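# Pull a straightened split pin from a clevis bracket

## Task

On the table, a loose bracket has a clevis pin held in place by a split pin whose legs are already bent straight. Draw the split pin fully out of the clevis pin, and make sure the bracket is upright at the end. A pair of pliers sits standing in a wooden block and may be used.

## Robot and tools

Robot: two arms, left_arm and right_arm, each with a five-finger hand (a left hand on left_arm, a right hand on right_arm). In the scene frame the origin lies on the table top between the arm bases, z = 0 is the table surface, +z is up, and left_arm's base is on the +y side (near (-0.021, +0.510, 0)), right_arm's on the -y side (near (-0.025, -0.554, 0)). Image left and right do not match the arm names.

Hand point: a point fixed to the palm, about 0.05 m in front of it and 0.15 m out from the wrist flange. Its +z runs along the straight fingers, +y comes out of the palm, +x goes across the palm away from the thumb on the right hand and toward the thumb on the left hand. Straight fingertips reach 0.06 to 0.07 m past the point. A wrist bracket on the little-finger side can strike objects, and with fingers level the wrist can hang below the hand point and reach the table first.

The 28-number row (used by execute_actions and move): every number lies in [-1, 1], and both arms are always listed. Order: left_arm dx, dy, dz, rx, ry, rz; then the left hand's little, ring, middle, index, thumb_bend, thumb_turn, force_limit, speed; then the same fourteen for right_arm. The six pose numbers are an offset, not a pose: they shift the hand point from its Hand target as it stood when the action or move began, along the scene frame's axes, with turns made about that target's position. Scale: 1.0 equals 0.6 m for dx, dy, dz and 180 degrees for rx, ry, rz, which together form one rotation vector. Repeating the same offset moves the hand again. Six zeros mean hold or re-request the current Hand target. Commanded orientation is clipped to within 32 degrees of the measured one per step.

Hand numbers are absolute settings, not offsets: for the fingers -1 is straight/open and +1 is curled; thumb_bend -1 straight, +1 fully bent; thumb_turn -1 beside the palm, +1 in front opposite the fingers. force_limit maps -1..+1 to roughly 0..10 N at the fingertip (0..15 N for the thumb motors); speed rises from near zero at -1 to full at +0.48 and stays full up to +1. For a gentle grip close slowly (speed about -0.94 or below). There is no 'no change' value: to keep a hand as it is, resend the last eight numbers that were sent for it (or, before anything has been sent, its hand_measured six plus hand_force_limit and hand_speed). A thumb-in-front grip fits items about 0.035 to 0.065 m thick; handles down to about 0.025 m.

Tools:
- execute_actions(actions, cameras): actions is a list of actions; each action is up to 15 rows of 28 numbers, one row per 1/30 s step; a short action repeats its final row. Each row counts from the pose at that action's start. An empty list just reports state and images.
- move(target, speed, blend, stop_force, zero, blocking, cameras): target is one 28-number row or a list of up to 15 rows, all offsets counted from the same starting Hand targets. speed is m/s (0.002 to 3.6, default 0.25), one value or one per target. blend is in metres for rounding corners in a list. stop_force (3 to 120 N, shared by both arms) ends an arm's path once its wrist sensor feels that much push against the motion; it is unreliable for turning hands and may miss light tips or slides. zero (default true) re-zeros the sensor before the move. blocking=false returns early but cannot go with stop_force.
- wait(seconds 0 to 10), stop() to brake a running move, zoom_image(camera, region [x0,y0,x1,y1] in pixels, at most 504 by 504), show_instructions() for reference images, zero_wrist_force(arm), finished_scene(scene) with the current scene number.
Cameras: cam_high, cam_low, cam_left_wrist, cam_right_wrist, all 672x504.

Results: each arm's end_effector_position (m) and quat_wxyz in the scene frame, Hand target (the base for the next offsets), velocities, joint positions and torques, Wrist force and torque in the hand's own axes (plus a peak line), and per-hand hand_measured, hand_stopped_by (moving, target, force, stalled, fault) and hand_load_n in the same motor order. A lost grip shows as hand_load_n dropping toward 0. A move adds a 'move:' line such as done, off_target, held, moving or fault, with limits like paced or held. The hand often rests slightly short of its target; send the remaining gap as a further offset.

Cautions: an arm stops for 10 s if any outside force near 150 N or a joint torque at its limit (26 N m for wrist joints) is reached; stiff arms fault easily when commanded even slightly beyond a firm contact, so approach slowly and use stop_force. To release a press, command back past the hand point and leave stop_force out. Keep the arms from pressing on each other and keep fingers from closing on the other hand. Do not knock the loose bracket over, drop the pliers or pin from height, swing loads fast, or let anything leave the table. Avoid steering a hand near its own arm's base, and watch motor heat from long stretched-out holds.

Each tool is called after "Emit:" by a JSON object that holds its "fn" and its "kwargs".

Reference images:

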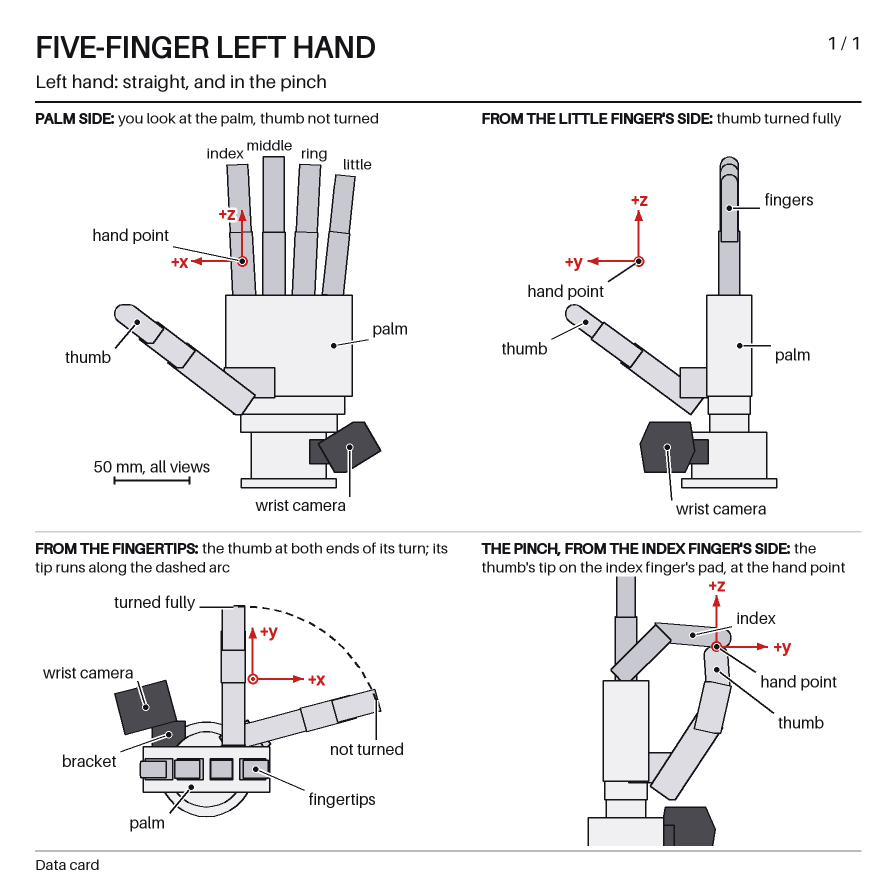

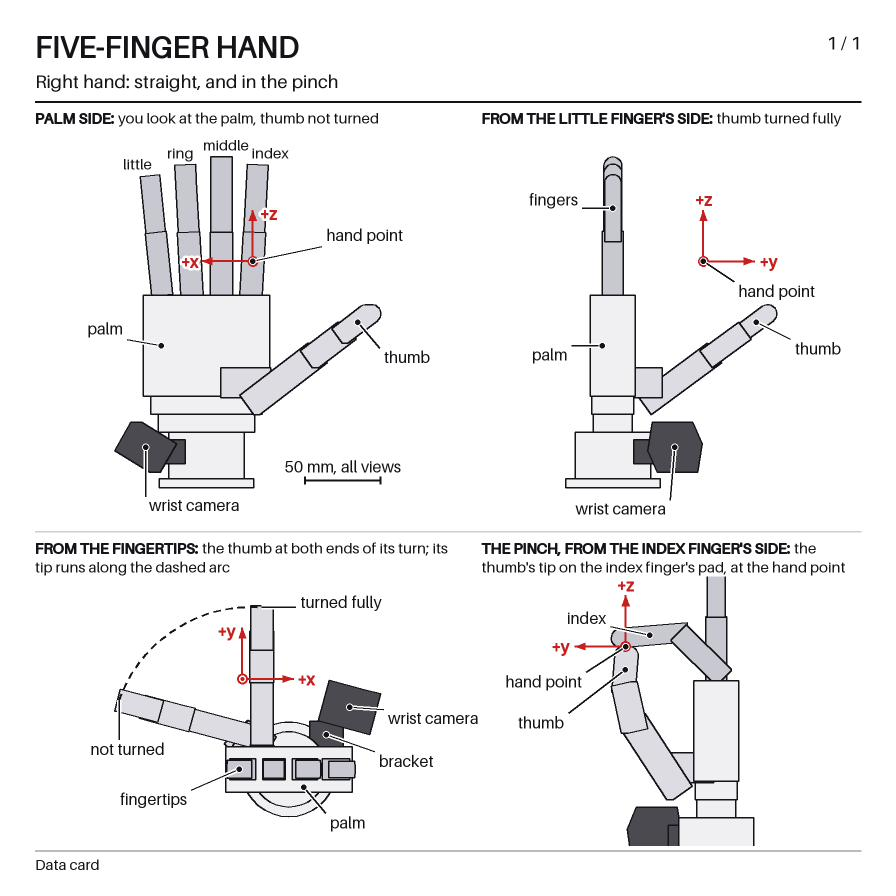

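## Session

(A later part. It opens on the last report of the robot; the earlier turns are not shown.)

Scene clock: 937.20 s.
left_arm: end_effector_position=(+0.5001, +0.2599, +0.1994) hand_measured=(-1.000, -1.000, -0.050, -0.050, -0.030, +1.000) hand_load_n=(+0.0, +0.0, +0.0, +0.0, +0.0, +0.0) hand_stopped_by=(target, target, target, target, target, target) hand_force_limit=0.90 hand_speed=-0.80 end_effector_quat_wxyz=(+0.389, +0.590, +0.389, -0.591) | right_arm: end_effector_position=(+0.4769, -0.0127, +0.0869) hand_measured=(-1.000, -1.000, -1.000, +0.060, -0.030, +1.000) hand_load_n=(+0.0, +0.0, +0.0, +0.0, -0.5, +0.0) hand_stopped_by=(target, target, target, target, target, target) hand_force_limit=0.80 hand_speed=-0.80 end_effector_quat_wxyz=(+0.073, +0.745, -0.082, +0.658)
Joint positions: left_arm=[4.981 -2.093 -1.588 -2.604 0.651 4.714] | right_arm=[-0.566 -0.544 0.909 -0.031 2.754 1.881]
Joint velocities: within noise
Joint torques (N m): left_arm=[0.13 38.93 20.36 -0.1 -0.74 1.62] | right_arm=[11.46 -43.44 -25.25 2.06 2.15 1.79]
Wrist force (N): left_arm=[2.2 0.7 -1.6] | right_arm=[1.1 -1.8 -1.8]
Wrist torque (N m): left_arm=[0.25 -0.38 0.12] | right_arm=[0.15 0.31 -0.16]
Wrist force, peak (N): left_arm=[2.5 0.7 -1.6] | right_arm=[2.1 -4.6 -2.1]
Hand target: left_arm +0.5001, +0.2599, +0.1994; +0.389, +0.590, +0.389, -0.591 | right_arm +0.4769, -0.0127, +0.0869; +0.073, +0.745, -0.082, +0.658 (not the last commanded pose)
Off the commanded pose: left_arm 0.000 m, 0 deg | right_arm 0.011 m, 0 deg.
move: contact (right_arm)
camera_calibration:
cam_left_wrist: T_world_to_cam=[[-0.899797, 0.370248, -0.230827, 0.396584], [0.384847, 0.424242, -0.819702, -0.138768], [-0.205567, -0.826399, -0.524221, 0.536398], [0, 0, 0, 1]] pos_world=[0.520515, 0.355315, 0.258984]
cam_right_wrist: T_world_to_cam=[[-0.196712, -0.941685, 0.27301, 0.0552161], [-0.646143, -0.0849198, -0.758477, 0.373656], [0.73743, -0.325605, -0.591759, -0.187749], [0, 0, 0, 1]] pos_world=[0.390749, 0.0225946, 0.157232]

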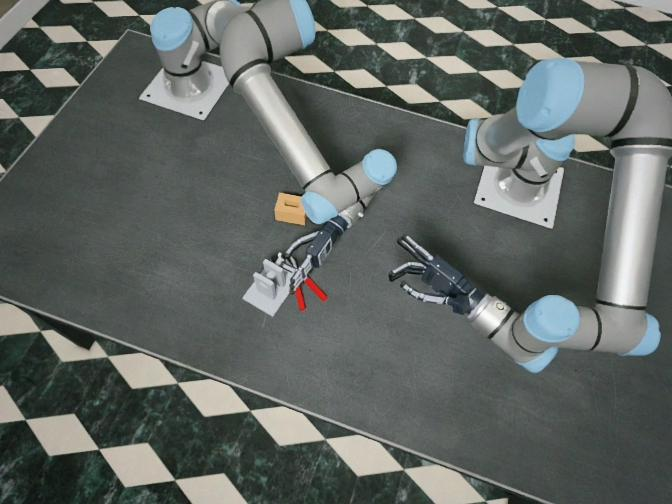

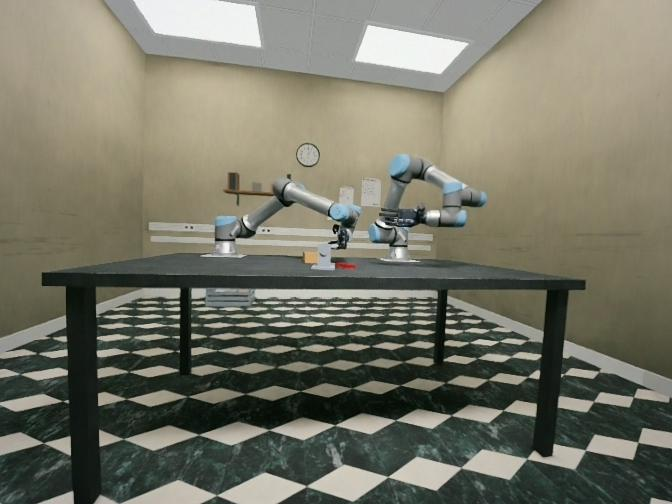

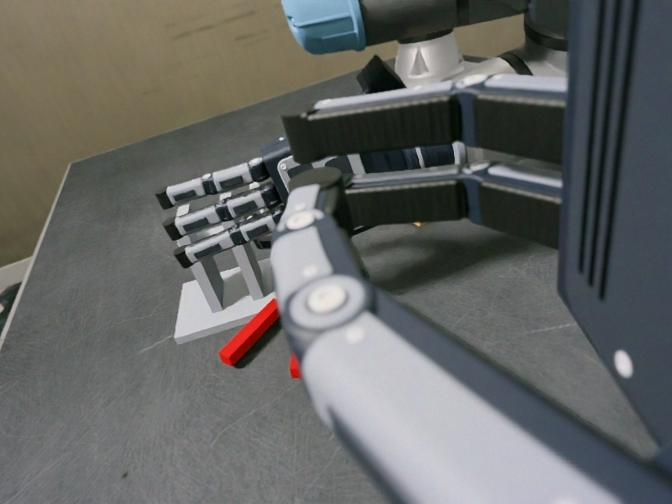

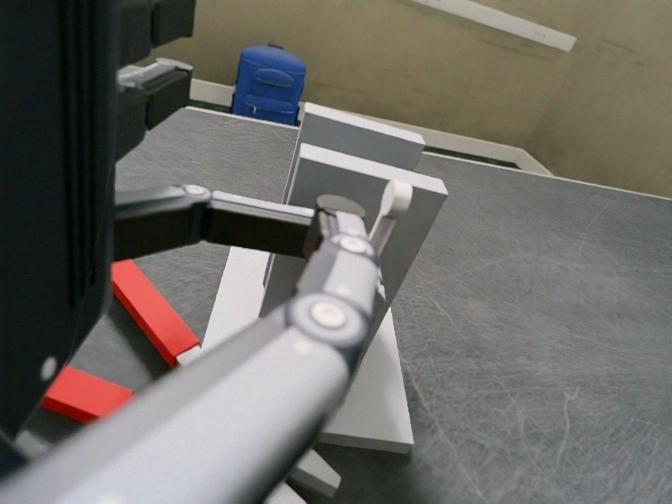

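Emit:
{"fn": "move", "kwargs": {"target": [[0,0,0,0,0,0,-1,-1,-0.05,-0.05,-0.03,1,0.9,-0.8,0.0011,0.0049,0.0,0,0,0,-1,-1,-1,0.06,-0.03,1,0.8,-0.8],[0,0,0,0,0,0,-1,-1,-0.05,-0.05,-0.03,1,0.9,-0.8,0.0011,0.0049,0.0068,0,0,0,-1,-1,-1,0.06,-0.03,1,0.8,-0.8]], "speed": 0.03, "cameras": []}}

Emit:
{"fn": "move", "kwargs": {"target": [[0,0,0,0,0,0,-1,-1,-0.05,-0.05,-0.03,1,0.9,-0.8,-0.0052,-0.0235,0,0,0,0,-1,-1,-1,0.06,-0.03,1,0.8,-0.8]], "speed": 0.02, "stop_force": 3, "cameras": ["cam_high","cam_low","cam_right_wrist","cam_left_wrist"]}}

Emit:
{"fn": "zoom_image", "kwargs": {"camera": "cam_high", "region": [260, 235, 310, 280]}}

Emit:
{"fn": "zoom_image", "kwargs": {"camera": "cam_right_wrist", "region": [200, 120, 420, 300]}}

Scene clock: 942.87 s.
left_arm: end_effector_position=(+0.5001, +0.2599, +0.1994) hand_measured=(-1.000, -1.000, -0.050, -0.050, -0.030, +1.000) hand_load_n=(+0.0, +0.0, +0.0, +0.0, +0.0, +0.0) hand_stopped_by=(target, target, target, target, target, target) hand_force_limit=0.90 hand_speed=-0.80 end_effector_quat_wxyz=(+0.389, +0.590, +0.389, -0.591) | right_arm: end_effector_position=(+0.4776, -0.0098, +0.0907) hand_measured=(-1.000, -1.000, -1.000, +0.060, -0.030, +1.000) hand_load_n=(+0.0, +0.0, +0.0, +0.0, +0.0, +0.0) hand_stopped_by=(target, target, target, target, target, target) hand_force_limit=0.80 hand_speed=-0.80 end_effector_quat_wxyz=(+0.073, +0.745, -0.082, +0.658)
Joint positions: left_arm=[4.981 -2.093 -1.588 -2.604 0.651 4.714] | right_arm=[-0.565 -0.54 0.889 -0.015 2.755 1.882]
Joint velocities: within noise
Joint torques (N m): left_arm=[0.01 39.91 20.73 -0.2 -0.69 1.61] | right_arm=[12.58 -74.04 -27.45 1.93 1.91 1.73]
Wrist force (N): left_arm=[2.4 0.6 -1.5] | right_arm=[-1.5 0.1 -1.5]
Wrist torque (N m): left_arm=[0.23 -0.41 0.14] | right_arm=[0.16 0.27 -0.15]
Wrist force, peak (N): left_arm=[2.4 0.7 -1.7] | right_arm=[1.3 -1.9 -1.9]
Hand target: left_arm +0.5001, +0.2599, +0.1994; +0.389, +0.590, +0.389, -0.591 | right_arm +0.4776, -0.0097, +0.0910; +0.073, +0.745, -0.082, +0.658
Off the commanded pose: left_arm 0.000 m, 0 deg | right_arm 0.000 m, 0 deg.
move: done
No camera images: "cameras" was empty.

Scene clock: 944.83 s.
left_arm: end_effector_position=(+0.5001, +0.2599, +0.1994) hand_measured=(-1.000, -1.000, -0.050, -0.050, -0.030, +1.000) hand_load_n=(+0.0, +0.0, +0.0, +0.0, +0.0, +0.0) hand_stopped_by=(target, target, target, target, target, target) hand_force_limit=0.90 hand_speed=-0.80 end_effector_quat_wxyz=(+0.389, +0.590, +0.389, -0.591) | right_arm: end_effector_position=(+0.4746, -0.0233, +0.0910) hand_measured=(-1.000, -1.000, -1.000, +0.060, -0.030, +1.000) hand_load_n=(+0.0, -0.5, +0.0, -0.5, +0.0, +0.0) hand_stopped_by=(target, target, target, target, target, target) hand_force_limit=0.80 hand_speed=-0.80 end_effector_quat_wxyz=(+0.073, +0.745, -0.082, +0.658)
Joint positions: left_arm=[4.981 -2.093 -1.588 -2.604 0.651 4.714] | right_arm=[-0.572 -0.579 0.966 -0.058 2.748 1.876]
Joint velocities: within noise
Joint torques (N m): left_arm=[0.09 39.96 21 -0.24 -0.75 1.65] | right_arm=[9.88 -39.97 -23.56 2.01 1.82 1.53]
Wrist force (N): left_arm=[2.2 0.8 -1.5] | right_arm=[4.0 -1.2 -2.1]
Wrist torque (N m): left_arm=[0.27 -0.38 0.12] | right_arm=[0.15 0.38 -0.16]
Wrist force, peak (N): left_arm=[2.6 0.7 -1.7] | right_arm=[4.5 -3.1 -2.3]
Hand target: left_arm +0.5001, +0.2599, +0.1994; +0.389, +0.590, +0.389, -0.591 | right_arm +0.4746, -0.0232, +0.0910; +0.073, +0.745, -0.082, +0.658 (not the last commanded pose)
Off the commanded pose: left_arm 0.000 m, 0 deg | right_arm 0.001 m, 0 deg.
move: contact (right_arm)
camera_calibration:
cam_left_wrist: T_world_to_cam=[[-0.899797, 0.370248, -0.230827, 0.396584], [0.384847, 0.424242, -0.819702, -0.138768], [-0.205567, -0.826399, -0.524221, 0.536398], [0, 0, 0, 1]] pos_world=[0.520515, 0.355315, 0.258984]
cam_right_wrist: T_world_to_cam=[[-0.196929, -0.941668, 0.272909, 0.0438574], [-0.646256, -0.0846486, -0.758411, 0.374418], [0.737273, -0.325723, -0.591889, -0.186962], [0, 0, 0, 1]] pos_world=[0.388449, 0.0120952, 0.161333]

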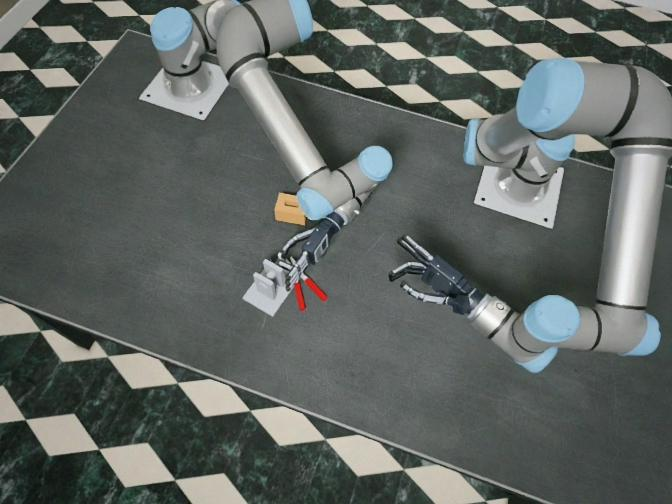

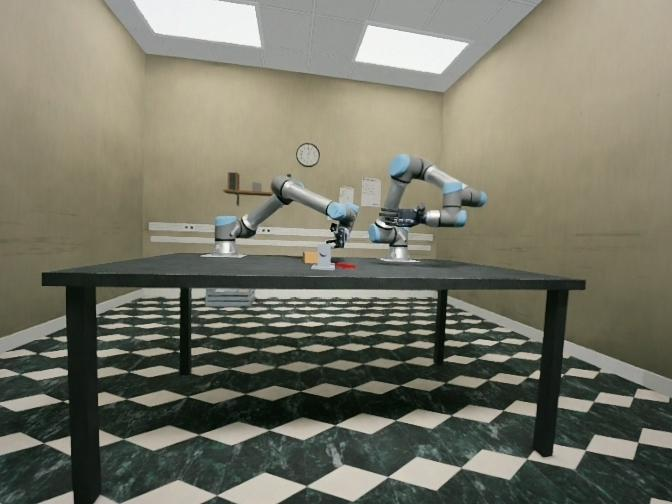

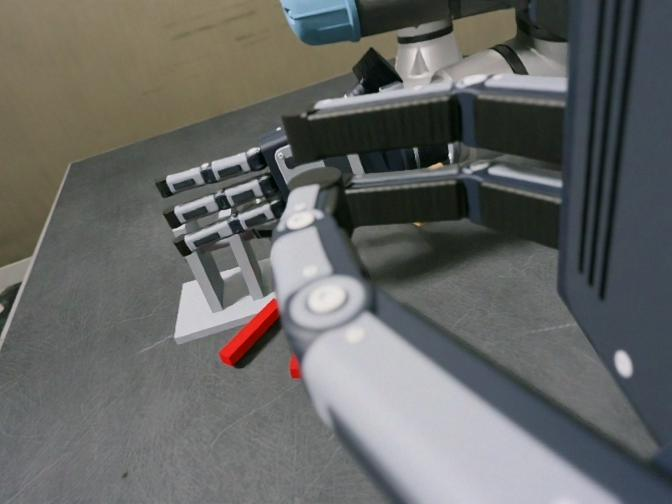

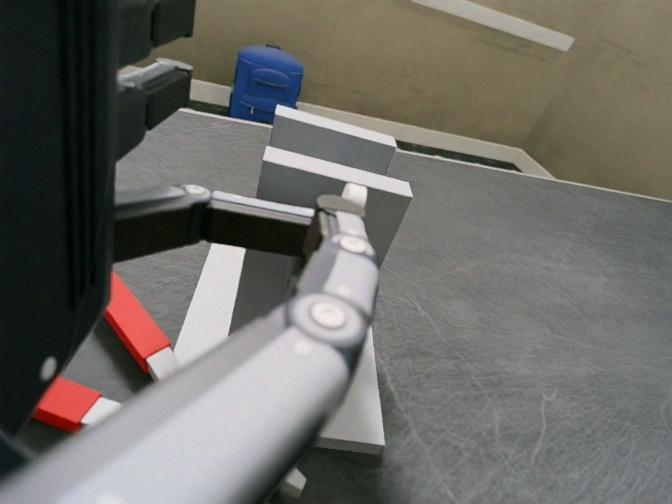

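Scaled by 10.080 from the camera's 672x504 image, which has a finer 960x720 frame.

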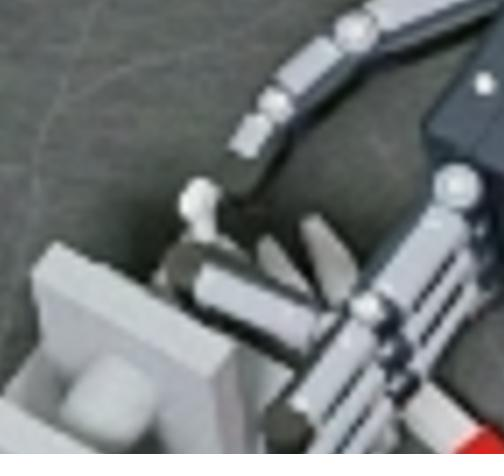

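Scaled by 2.291 from the camera's 672x504 image, which has a finer 960x720 frame.

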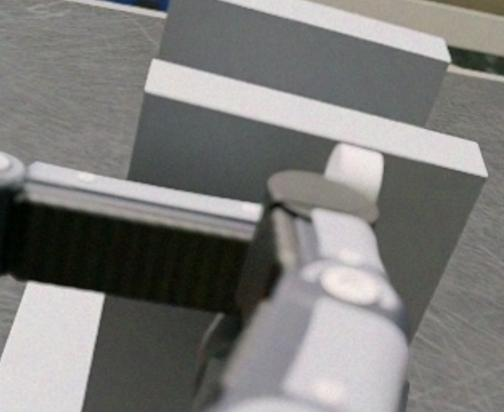

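Emit:
{"fn": "move", "kwargs": {"target": [[0,0,0,0,0,0,-1,-1,-0.05,-0.05,-0.03,1,0.9,-0.8,0,0,0.003,0,0,0,-1,-1,-1,0.06,-0.03,1,0.8,-0.8],[0,0,0,0,0,0,-1,-1,-0.05,-0.05,-0.03,1,0.9,-0.8,-0.0007,-0.0033,0.003,0,0,0,-1,-1,-1,0.06,-0.03,1,0.8,-0.8],[0,0,0,0,0,0,-1,-1,-0.05,-0.05,-0.03,1,0.9,-0.8,0.0060,-0.0048,0.003,0,0,0,-1,-1,-1,0.06,-0.03,1,0.8,-0.8]], "speed": 0.02, "stop_force": 4, "cameras": []}}

Emit:
{"fn": "move", "kwargs": {"target": [[0,0,0,0,0,0,-1,-1,-0.05,-0.05,-0.03,1,0.9,-0.8,0,0,0,0,0,0,-1,-1,-1,0.09,-0.03,1,0.3,-0.92]], "speed": 0.02, "cameras": ["cam_high","cam_low","cam_right_wrist","cam_left_wrist"]}}

Emit:
{"fn": "zoom_image", "kwargs": {"camera": "cam_high", "region": [260, 235, 310, 280]}}

Emit:
{"fn": "zoom_image", "kwargs": {"camera": "cam_right_wrist", "region": [200, 120, 420, 300]}}

Scene clock: 949.40 s.
left_arm: end_effector_position=(+0.5001, +0.2599, +0.1994) hand_measured=(-1.000, -1.000, -0.050, -0.050, -0.030, +1.000) hand_load_n=(+0.0, +0.0, +0.0, +0.0, +0.0, +0.5) hand_stopped_by=(target, target, target, target, target, target) hand_force_limit=0.90 hand_speed=-0.80 end_effector_quat_wxyz=(+0.389, +0.590, +0.389, -0.591) | right_arm: end_effector_position=(+0.4746, -0.0233, +0.0914) hand_measured=(-1.000, -1.000, -1.000, +0.060, -0.030, +1.000) hand_load_n=(+0.0, +0.0, +0.0, +0.0, +0.0, +0.0) hand_stopped_by=(target, target, target, target, target, target) hand_force_limit=0.80 hand_speed=-0.80 end_effector_quat_wxyz=(+0.073, +0.745, -0.082, +0.658)
Joint positions: left_arm=[4.981 -2.093 -1.588 -2.604 0.651 4.714] | right_arm=[-0.572 -0.58 0.966 -0.056 2.748 1.876]
Joint velocities: within noise
Joint torques (N m): left_arm=[-0.71 39.47 20.49 -0.19 -0.83 1.57] | right_arm=[6.7 -43.59 -25.4 -1.21 0.15 0.05]
Wrist force (N): left_arm=[2.3 0.9 -1.4] | right_arm=[-0.1 0.4 -1.5]
Wrist torque (N m): left_arm=[0.27 -0.40 0.12] | right_arm=[0.14 0.32 -0.17]
Wrist force, peak (N): left_arm=[2.5 0.6 -1.6] | right_arm=[4.5 -1.5 -2.1]
Hand target: left_arm +0.5001, +0.2599, +0.1994; +0.389, +0.590, +0.389, -0.591 | right_arm +0.4746, -0.0233, +0.0914; +0.073, +0.745, -0.082, +0.658 (not the last commanded pose)
Off the commanded pose: left_arm 0.000 m, 0 deg | right_arm 0.005 m, 0 deg.
move: contact (right_arm); path passed 0 of 3 targets
No camera images: "cameras" was empty.

Scene clock: 949.90 s.
left_arm: end_effector_position=(+0.5001, +0.2599, +0.1994) hand_measured=(-1.000, -1.000, -0.050, -0.050, -0.030, +1.000) hand_load_n=(+0.0, +0.0, +0.0, +0.0, +0.0, +0.0) hand_stopped_by=(target, target, target, target, target, target) hand_force_limit=0.90 hand_speed=-0.80 end_effector_quat_wxyz=(+0.389, +0.590, +0.389, -0.591) | right_arm: end_effector_position=(+0.4746, -0.0233, +0.0914) hand_measured=(-1.000, -1.000, -1.000, +0.080, -0.030, +1.000) hand_load_n=(+0.0, +0.0, +0.0, +6.0, +0.0, +0.0) hand_stopped_by=(target, target, target, force, target, target) hand_force_limit=0.30 hand_speed=-0.92 end_effector_quat_wxyz=(+0.073, +0.745, -0.082, +0.658)
Joint positions: left_arm=[4.981 -2.093 -1.588 -2.604 0.651 4.714] | right_arm=[-0.572 -0.58 0.966 -0.057 2.748 1.876]
Joint velocities: within noise
Joint torques (N m): left_arm=[-0.4 39.04 20.1 -0.26 -0.66 1.49] | right_arm=[6.63 -45.57 -25.13 0.39 0.3 0.09]
Wrist force (N): left_arm=[2.3 0.7 -1.5] | right_arm=[-1.1 -2.4 2.3]
Wrist torque (N m): left_arm=[0.25 -0.39 0.12] | right_arm=[0.14 0.29 -0.14]
Wrist force, peak (N): left_arm=[2.5 0.8 -1.6] | right_arm=[-1.2 -2.3 2.8]
Hand target: left_arm +0.5001, +0.2599, +0.1994; +0.389, +0.590, +0.389, -0.591 | right_arm +0.4746, -0.0233, +0.0914; +0.073, +0.745, -0.082, +0.658
Off the commanded pose: left_arm 0.000 m, 0 deg | right_arm 0.000 m, 0 deg.
move: done
camera_calibration:
cam_left_wrist: T_world_to_cam=[[-0.899797, 0.370248, -0.230827, 0.396584], [0.384847, 0.424242, -0.819702, -0.138768], [-0.205567, -0.826399, -0.524221, 0.536398], [0, 0, 0, 1]] pos_world=[0.520515, 0.355315, 0.258984]
cam_right_wrist: T_world_to_cam=[[-0.196852, -0.941581, 0.273265, 0.0436125], [-0.64644, -0.0849034, -0.758226, 0.374777], [0.737133, -0.325908, -0.591962, -0.186524], [0, 0, 0, 1]] pos_world=[0.388349, 0.0120951, 0.161833]

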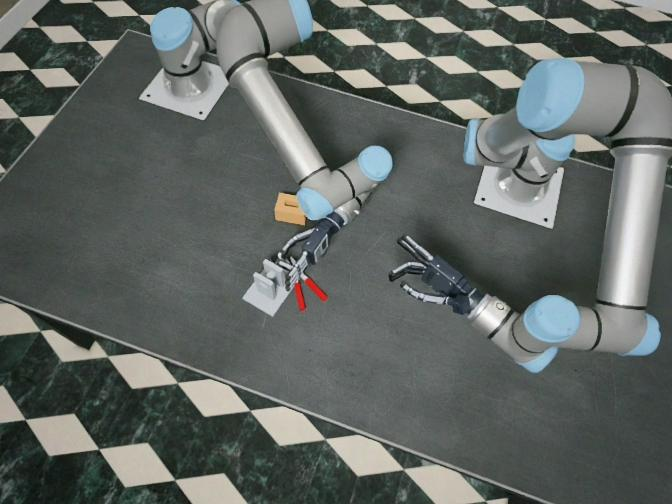

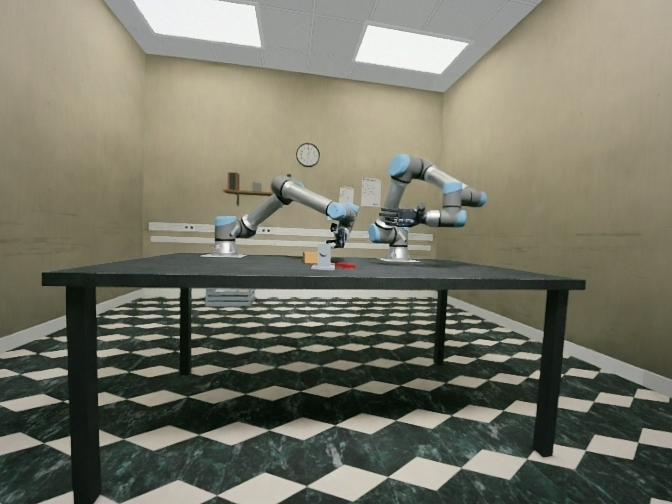

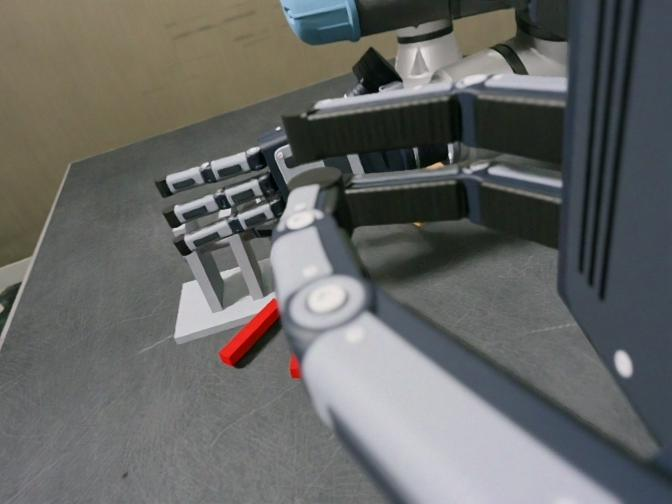

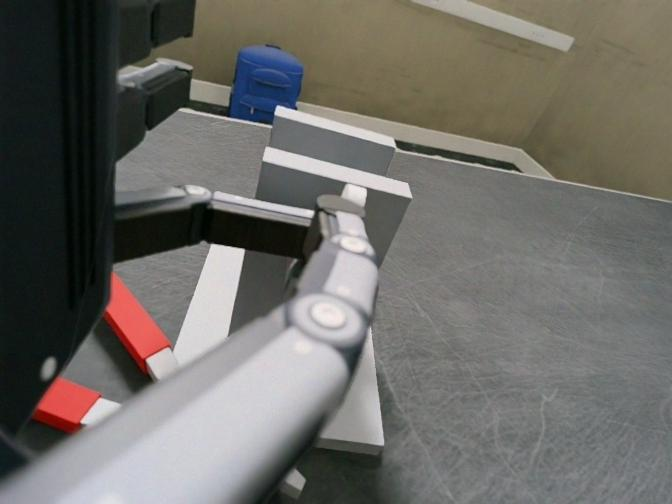

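Scaled by 10.080 from the camera's 672x504 image, which has a finer 960x720 frame.

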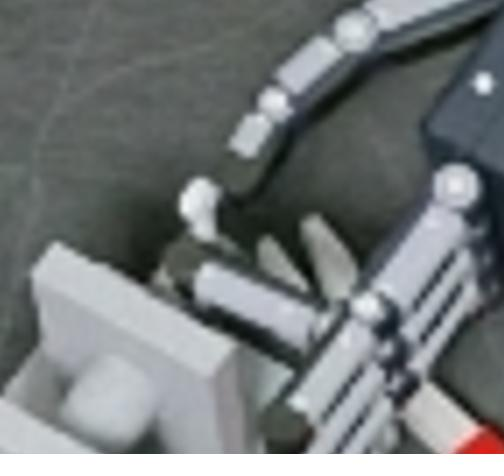

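Scaled by 2.291 from the camera's 672x504 image, which has a finer 960x720 frame.

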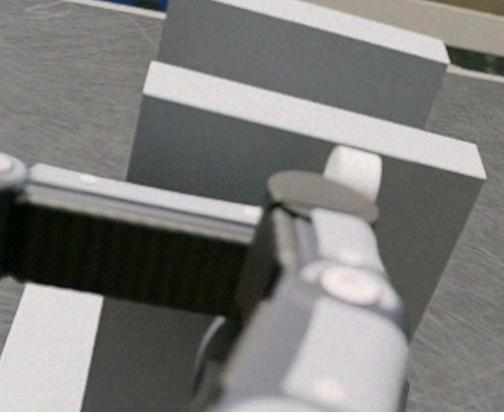

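Emit:
{"fn": "move", "kwargs": {"target": [[0,0,0,0,0,0,-1,-1,-0.05,-0.05,-0.03,1,0.9,-0.8,0.0065,-0.0015,0.0017,0,0,0,-1,-1,-1,0.13,-0.03,1,0.3,-0.85]], "speed": 0.01, "cameras": []}}

Emit:
{"fn": "move", "kwargs": {"target": [[0,0,0,0,0,0,-1,-1,-0.05,-0.05,-0.03,1,0.9,-0.8,0.0065,-0.0015,0,0,0,0,-1,-1,-1,0.17,-0.03,1,0.3,-0.85]], "speed": 0.01, "cameras": ["cam_high","cam_low","cam_right_wrist","cam_left_wrist"]}}

Emit:
{"fn": "zoom_image", "kwargs": {"camera": "cam_high", "region": [260, 235, 310, 280]}}

Emit:
{"fn": "zoom_image", "kwargs": {"camera": "cam_right_wrist", "region": [200, 120, 420, 300]}}

Scene clock: 953.00 s.
left_arm: end_effector_position=(+0.5001, +0.2599, +0.1994) hand_measured=(-1.000, -1.000, -0.050, -0.050, -0.030, +1.000) hand_load_n=(+0.0, +0.0, +0.0, +0.0, +0.0, +0.0) hand_stopped_by=(target, target, target, target, target, target) hand_force_limit=0.90 hand_speed=-0.80 end_effector_quat_wxyz=(+0.389, +0.590, +0.389, -0.591) | right_arm: end_effector_position=(+0.4782, -0.0241, +0.0924) hand_measured=(-1.000, -1.000, -1.000, +0.092, -0.030, +1.000) hand_load_n=(+0.0, +0.0, +0.0, +0.0, -1.5, +0.0) hand_stopped_by=(target, target, target, force, target, target) hand_force_limit=0.30 hand_speed=-0.85 end_effector_quat_wxyz=(+0.073, +0.745, -0.082, +0.658) end_effector_velocity=(+0.003, +0.001, +0.002) end_effector_angular_velocity=(+0.003, -0.002, +0.001)
Joint positions: left_arm=[4.981 -2.093 -1.588 -2.604 0.651 4.714] | right_arm=[-0.577 -0.58 0.964 -0.058 2.743 1.872]
Joint velocities: left_arm=[within noise] | right_arm=[-0.003 0 -0.005 -0.001 -0.003 -0.003]
Joint torques (N m): left_arm=[-1.38 39.5 20.69 -0.41 -0.69 1.49] | right_arm=[-13.78 -72.76 -26.62 -1.37 -0.8 -2.13]
Wrist force (N): left_arm=[2.4 0.9 -1.5] | right_arm=[-2.0 -2.5 -4.5]
Wrist torque (N m): left_arm=[0.27 -0.41 0.13] | right_arm=[0.11 0.34 -0.21]
Wrist force, peak (N): left_arm=[2.5 0.9 -1.6] | right_arm=[-1.8 -2.5 -5.3]
Hand target: left_arm +0.5001, +0.2599, +0.1994; +0.389, +0.590, +0.389, -0.591 | right_arm +0.4785, -0.0242, +0.0925; +0.073, +0.745, -0.082, +0.658
Off the commanded pose: left_arm 0.000 m, 0 deg | right_arm 0.000 m, 0 deg.
move: done
No camera images: "cameras" was empty.

Scene clock: 953.70 s.
left_arm: end_effector_position=(+0.5001, +0.2599, +0.1994) hand_measured=(-1.000, -1.000, -0.050, -0.050, -0.030, +1.000) hand_load_n=(+0.0, +0.0, +0.0, +0.0, +0.0, +0.0) hand_stopped_by=(target, target, target, target, target, target) hand_force_limit=0.90 hand_speed=-0.80 end_effector_quat_wxyz=(+0.389, +0.590, +0.389, -0.591) | right_arm: end_effector_position=(+0.4821, -0.0250, +0.0925) hand_measured=(-1.000, -1.000, -1.000, +0.170, -0.030, +1.000) hand_load_n=(+0.0, +0.0, +0.0, +0.0, -2.5, -0.5) hand_stopped_by=(target, target, target, target, target, target) hand_force_limit=0.30 hand_speed=-0.85 end_effector_quat_wxyz=(+0.073, +0.745, -0.082, +0.658)
Joint positions: left_arm=[4.981 -2.093 -1.588 -2.604 0.651 4.714] | right_arm=[-0.582 -0.579 0.962 -0.061 2.738 1.868]
Joint velocities: within noise
Joint torques (N m): left_arm=[-1.13 39.96 21.05 -0.42 -0.63 1.49] | right_arm=[-11.82 -44.22 -26.52 -1.07 -0.48 -2.21]
Wrist force (N): left_arm=[2.2 0.8 -1.3] | right_arm=[-1.5 -2.9 -2.7]
Wrist torque (N m): left_arm=[0.24 -0.37 0.12] | right_arm=[0.08 0.30 -0.21]
Wrist force, peak (N): left_arm=[2.5 0.8 -1.5] | right_arm=[-1.9 -2.7 -4.9]
Hand target: left_arm +0.5001, +0.2599, +0.1994; +0.389, +0.590, +0.389, -0.591 | right_arm +0.4824, -0.0251, +0.0925; +0.073, +0.745, -0.082, +0.658
Off the commanded pose: left_arm 0.000 m, 0 deg | right_arm 0.000 m, 0 deg.
move: done
camera_calibration:
cam_left_wrist: T_world_to_cam=[[-0.899797, 0.370248, -0.230827, 0.396584], [0.384847, 0.424242, -0.819702, -0.138768], [-0.205567, -0.826399, -0.524221, 0.536398], [0, 0, 0, 1]] pos_world=[0.520515, 0.355315, 0.258984]
cam_right_wrist: T_world_to_cam=[[-0.196783, -0.941612, 0.27321, 0.0431221], [-0.646434, -0.0849069, -0.758231, 0.380294], [0.737157, -0.325819, -0.591981, -0.192128], [0, 0, 0, 1]] pos_world=[0.395949, 0.010295, 0.162833]

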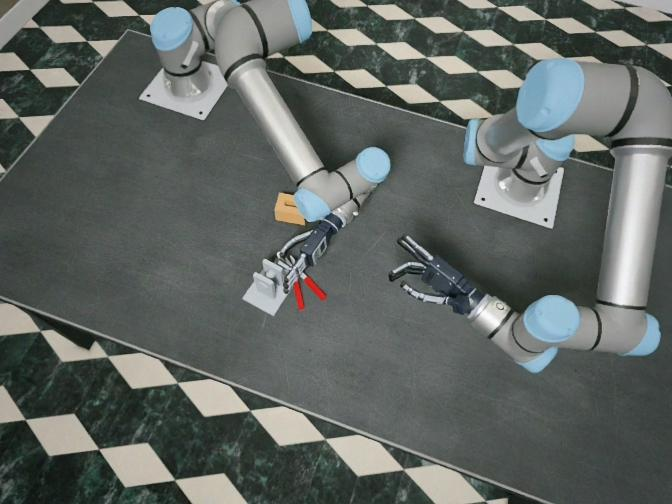

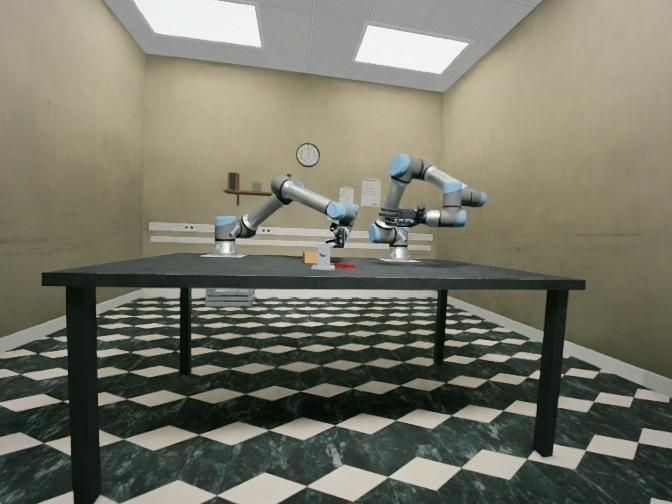

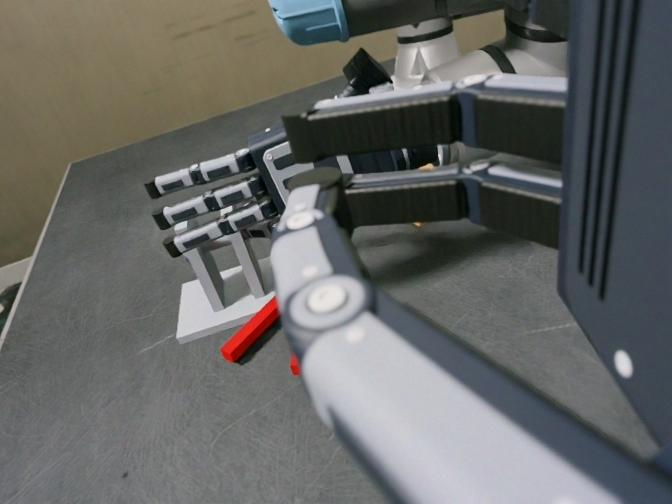

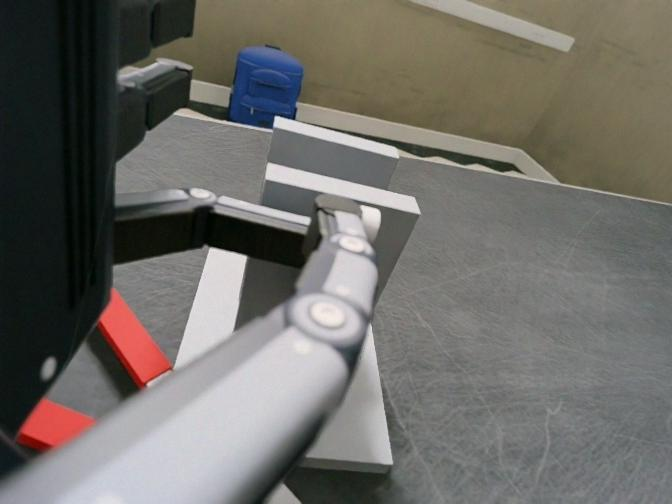

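Scaled by 10.080 from the camera's 672x504 image, which has a finer 960x720 frame.

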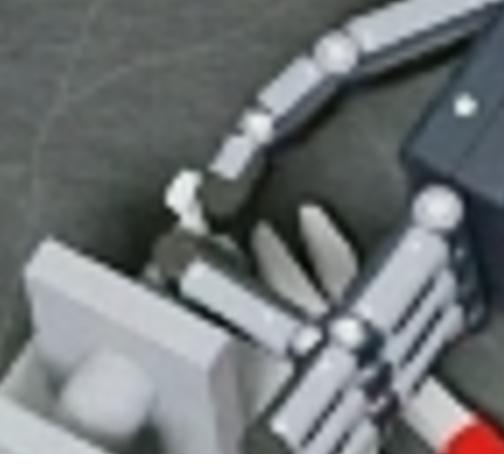

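Scaled by 2.291 from the camera's 672x504 image, which has a finer 960x720 frame.

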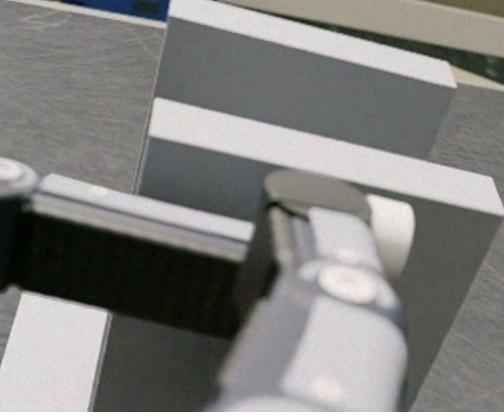

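Emit:
{"fn": "move", "kwargs": {"target": [[0,0,0,0,0,0,-1,-1,-0.05,-0.05,-0.03,1,0.9,-0.8,-0.0125,0.0028,0,0,0,0,-1,-1,-1,0.06,-0.03,1,0.3,-0.8]], "speed": 0.015, "cameras": []}}

Emit:
{"fn": "move", "kwargs": {"target": [[0,0,0,0,0,0,-1,-1,-0.05,-0.05,-0.03,1,0.9,-0.8,-0.0029,-0.013,0.001,0,0,0,-1,-1,-1,0.06,-0.03,1,0.3,-0.8]], "speed": 0.015, "stop_force": 4, "cameras": ["cam_high","cam_low","cam_right_wrist","cam_left_wrist"]}}

Emit:
{"fn": "zoom_image", "kwargs": {"camera": "cam_high", "region": [260, 235, 310, 280]}}

Emit:
{"fn": "zoom_image", "kwargs": {"camera": "cam_right_wrist", "region": [200, 120, 420, 300]}}

Scene clock: 958.13 s.
left_arm: end_effector_position=(+0.5001, +0.2599, +0.1994) hand_measured=(-1.000, -1.000, -0.050, -0.050, -0.030, +1.000) hand_load_n=(+0.0, +0.0, +0.0, +0.0, +0.0, +0.0) hand_stopped_by=(target, target, target, target, target, target) hand_force_limit=0.90 hand_speed=-0.80 end_effector_quat_wxyz=(+0.389, +0.590, +0.389, -0.591) | right_arm: end_effector_position=(+0.4751, -0.0235, +0.0925) hand_measured=(-1.000, -1.000, -1.000, +0.060, -0.030, +1.000) hand_load_n=(+0.0, +0.0, +0.0, +0.0, +0.0, +0.0) hand_stopped_by=(target, target, target, target, target, target) hand_force_limit=0.30 hand_speed=-0.80 end_effector_quat_wxyz=(+0.073, +0.745, -0.082, +0.658)
Joint positions: left_arm=[4.981 -2.093 -1.588 -2.604 0.651 4.714] | right_arm=[-0.573 -0.581 0.966 -0.055 2.748 1.876]
Joint velocities: within noise
Joint torques (N m): left_arm=[-1.76 39.37 19.93 -0.41 -0.69 1.56] | right_arm=[12.2 -72.08 -8.24 1.9 2.05 1.74]
Wrist force (N): left_arm=[2.4 0.6 -1.6] | right_arm=[-1.5 0.0 -1.3]
Wrist torque (N m): left_arm=[0.24 -0.41 0.13] | right_arm=[0.13 0.26 -0.15]
Wrist force, peak (N): left_arm=[2.4 0.8 -1.7] | right_arm=[-1.5 -3.1 -3.0]
Hand target: left_arm +0.5001, +0.2599, +0.1994; +0.389, +0.590, +0.389, -0.591 | right_arm +0.4749, -0.0234, +0.0925; +0.073, +0.745, -0.082, +0.658
Off the commanded pose: left_arm 0.000 m, 0 deg | right_arm 0.000 m, 0 deg.
move: done
No camera images: "cameras" was empty.

Scene clock: 959.67 s.
left_arm: end_effector_position=(+0.5001, +0.2599, +0.1994) hand_measured=(-1.000, -1.000, -0.050, -0.050, -0.030, +1.000) hand_load_n=(+0.0, +0.0, +0.0, -0.5, -0.5, +0.0) hand_stopped_by=(target, target, target, target, target, target) hand_force_limit=0.90 hand_speed=-0.80 end_effector_quat_wxyz=(+0.389, +0.590, +0.389, -0.591) | right_arm: end_effector_position=(+0.4731, -0.0312, +0.0931) hand_measured=(-1.000, -1.000, -1.000, +0.060, -0.030, +1.000) hand_load_n=(+0.0, +0.0, +0.0, +0.5, +0.0, +0.0) hand_stopped_by=(target, target, target, target, target, target) hand_force_limit=0.30 hand_speed=-0.80 end_effector_quat_wxyz=(+0.073, +0.745, -0.082, +0.658)
Joint positions: left_arm=[4.981 -2.093 -1.588 -2.604 0.651 4.714] | right_arm=[-0.577 -0.603 1.008 -0.078 2.744 1.872]
Joint velocities: within noise
Joint torques (N m): left_arm=[-2.2 40.38 20.9 -0.28 -0.74 1.44] | right_arm=[-10.26 -71.3 -9.16 -1.27 -1.1 -2.08]
Wrist force (N): left_arm=[2.3 0.8 -1.6] | right_arm=[-1.4 -0.2 -1.1]
Wrist torque (N m): left_arm=[0.27 -0.41 0.13] | right_arm=[0.12 0.26 -0.15]
Wrist force, peak (N): left_arm=[2.4 0.7 -1.7] | right_arm=[-1.5 -0.3 -1.9]
Hand target: left_arm +0.5001, +0.2599, +0.1994; +0.389, +0.590, +0.389, -0.591 | right_arm +0.4731, -0.0312, +0.0931; +0.073, +0.745, -0.082, +0.658
Off the commanded pose: left_arm 0.000 m, 0 deg | right_arm 0.000 m, 0 deg.
move: done
camera_calibration:
cam_left_wrist: T_world_to_cam=[[-0.899797, 0.370248, -0.230827, 0.396584], [0.384847, 0.424242, -0.819702, -0.138768], [-0.205567, -0.826399, -0.524221, 0.536398], [0, 0, 0, 1]] pos_world=[0.520515, 0.355315, 0.258984]
cam_right_wrist: T_world_to_cam=[[-0.196852, -0.941581, 0.273265, 0.0353671], [-0.64644, -0.0849034, -0.758226, 0.374406], [0.737133, -0.325908, -0.591962, -0.187152], [0, 0, 0, 1]] pos_world=[0.386949, 0.00409509, 0.163433]

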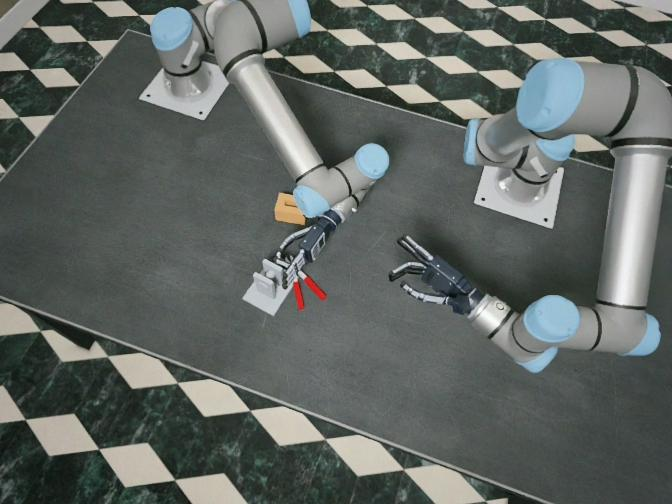

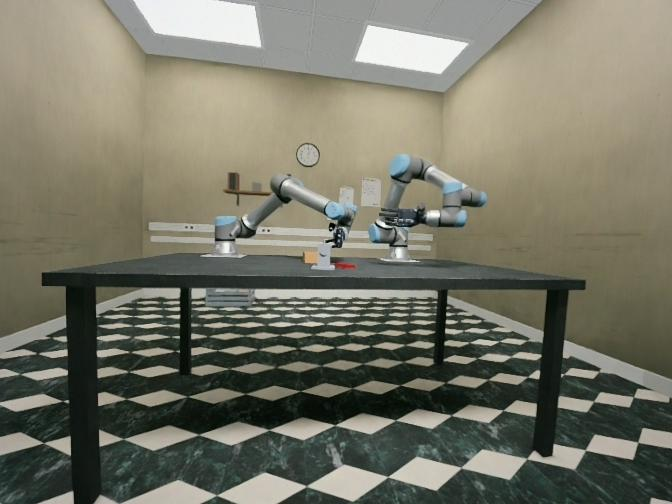

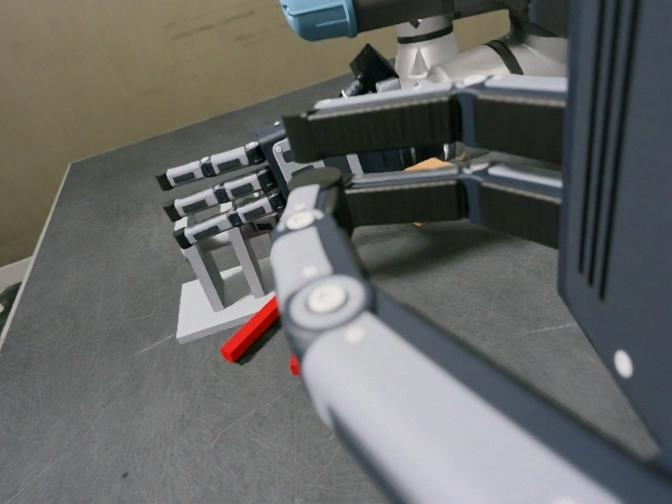

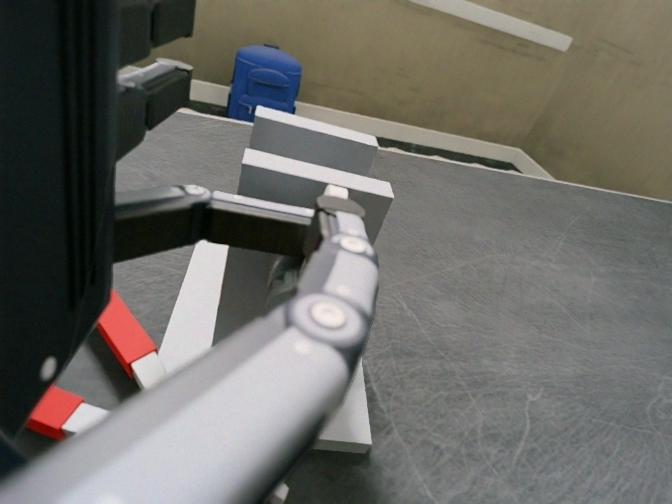

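Scaled by 10.080 from the camera's 672x504 image, which has a finer 960x720 frame.

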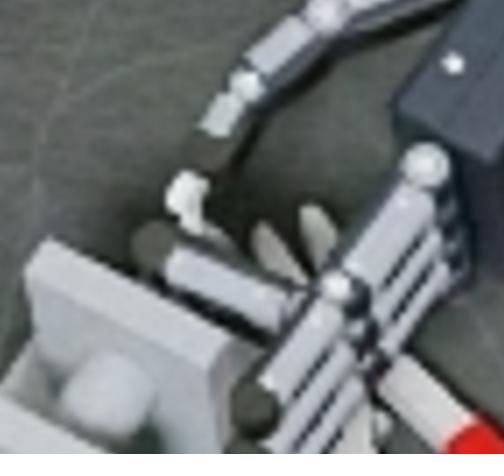

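Scaled by 2.291 from the camera's 672x504 image, which has a finer 960x720 frame.

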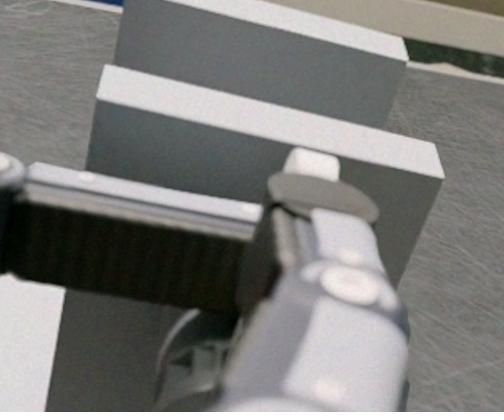

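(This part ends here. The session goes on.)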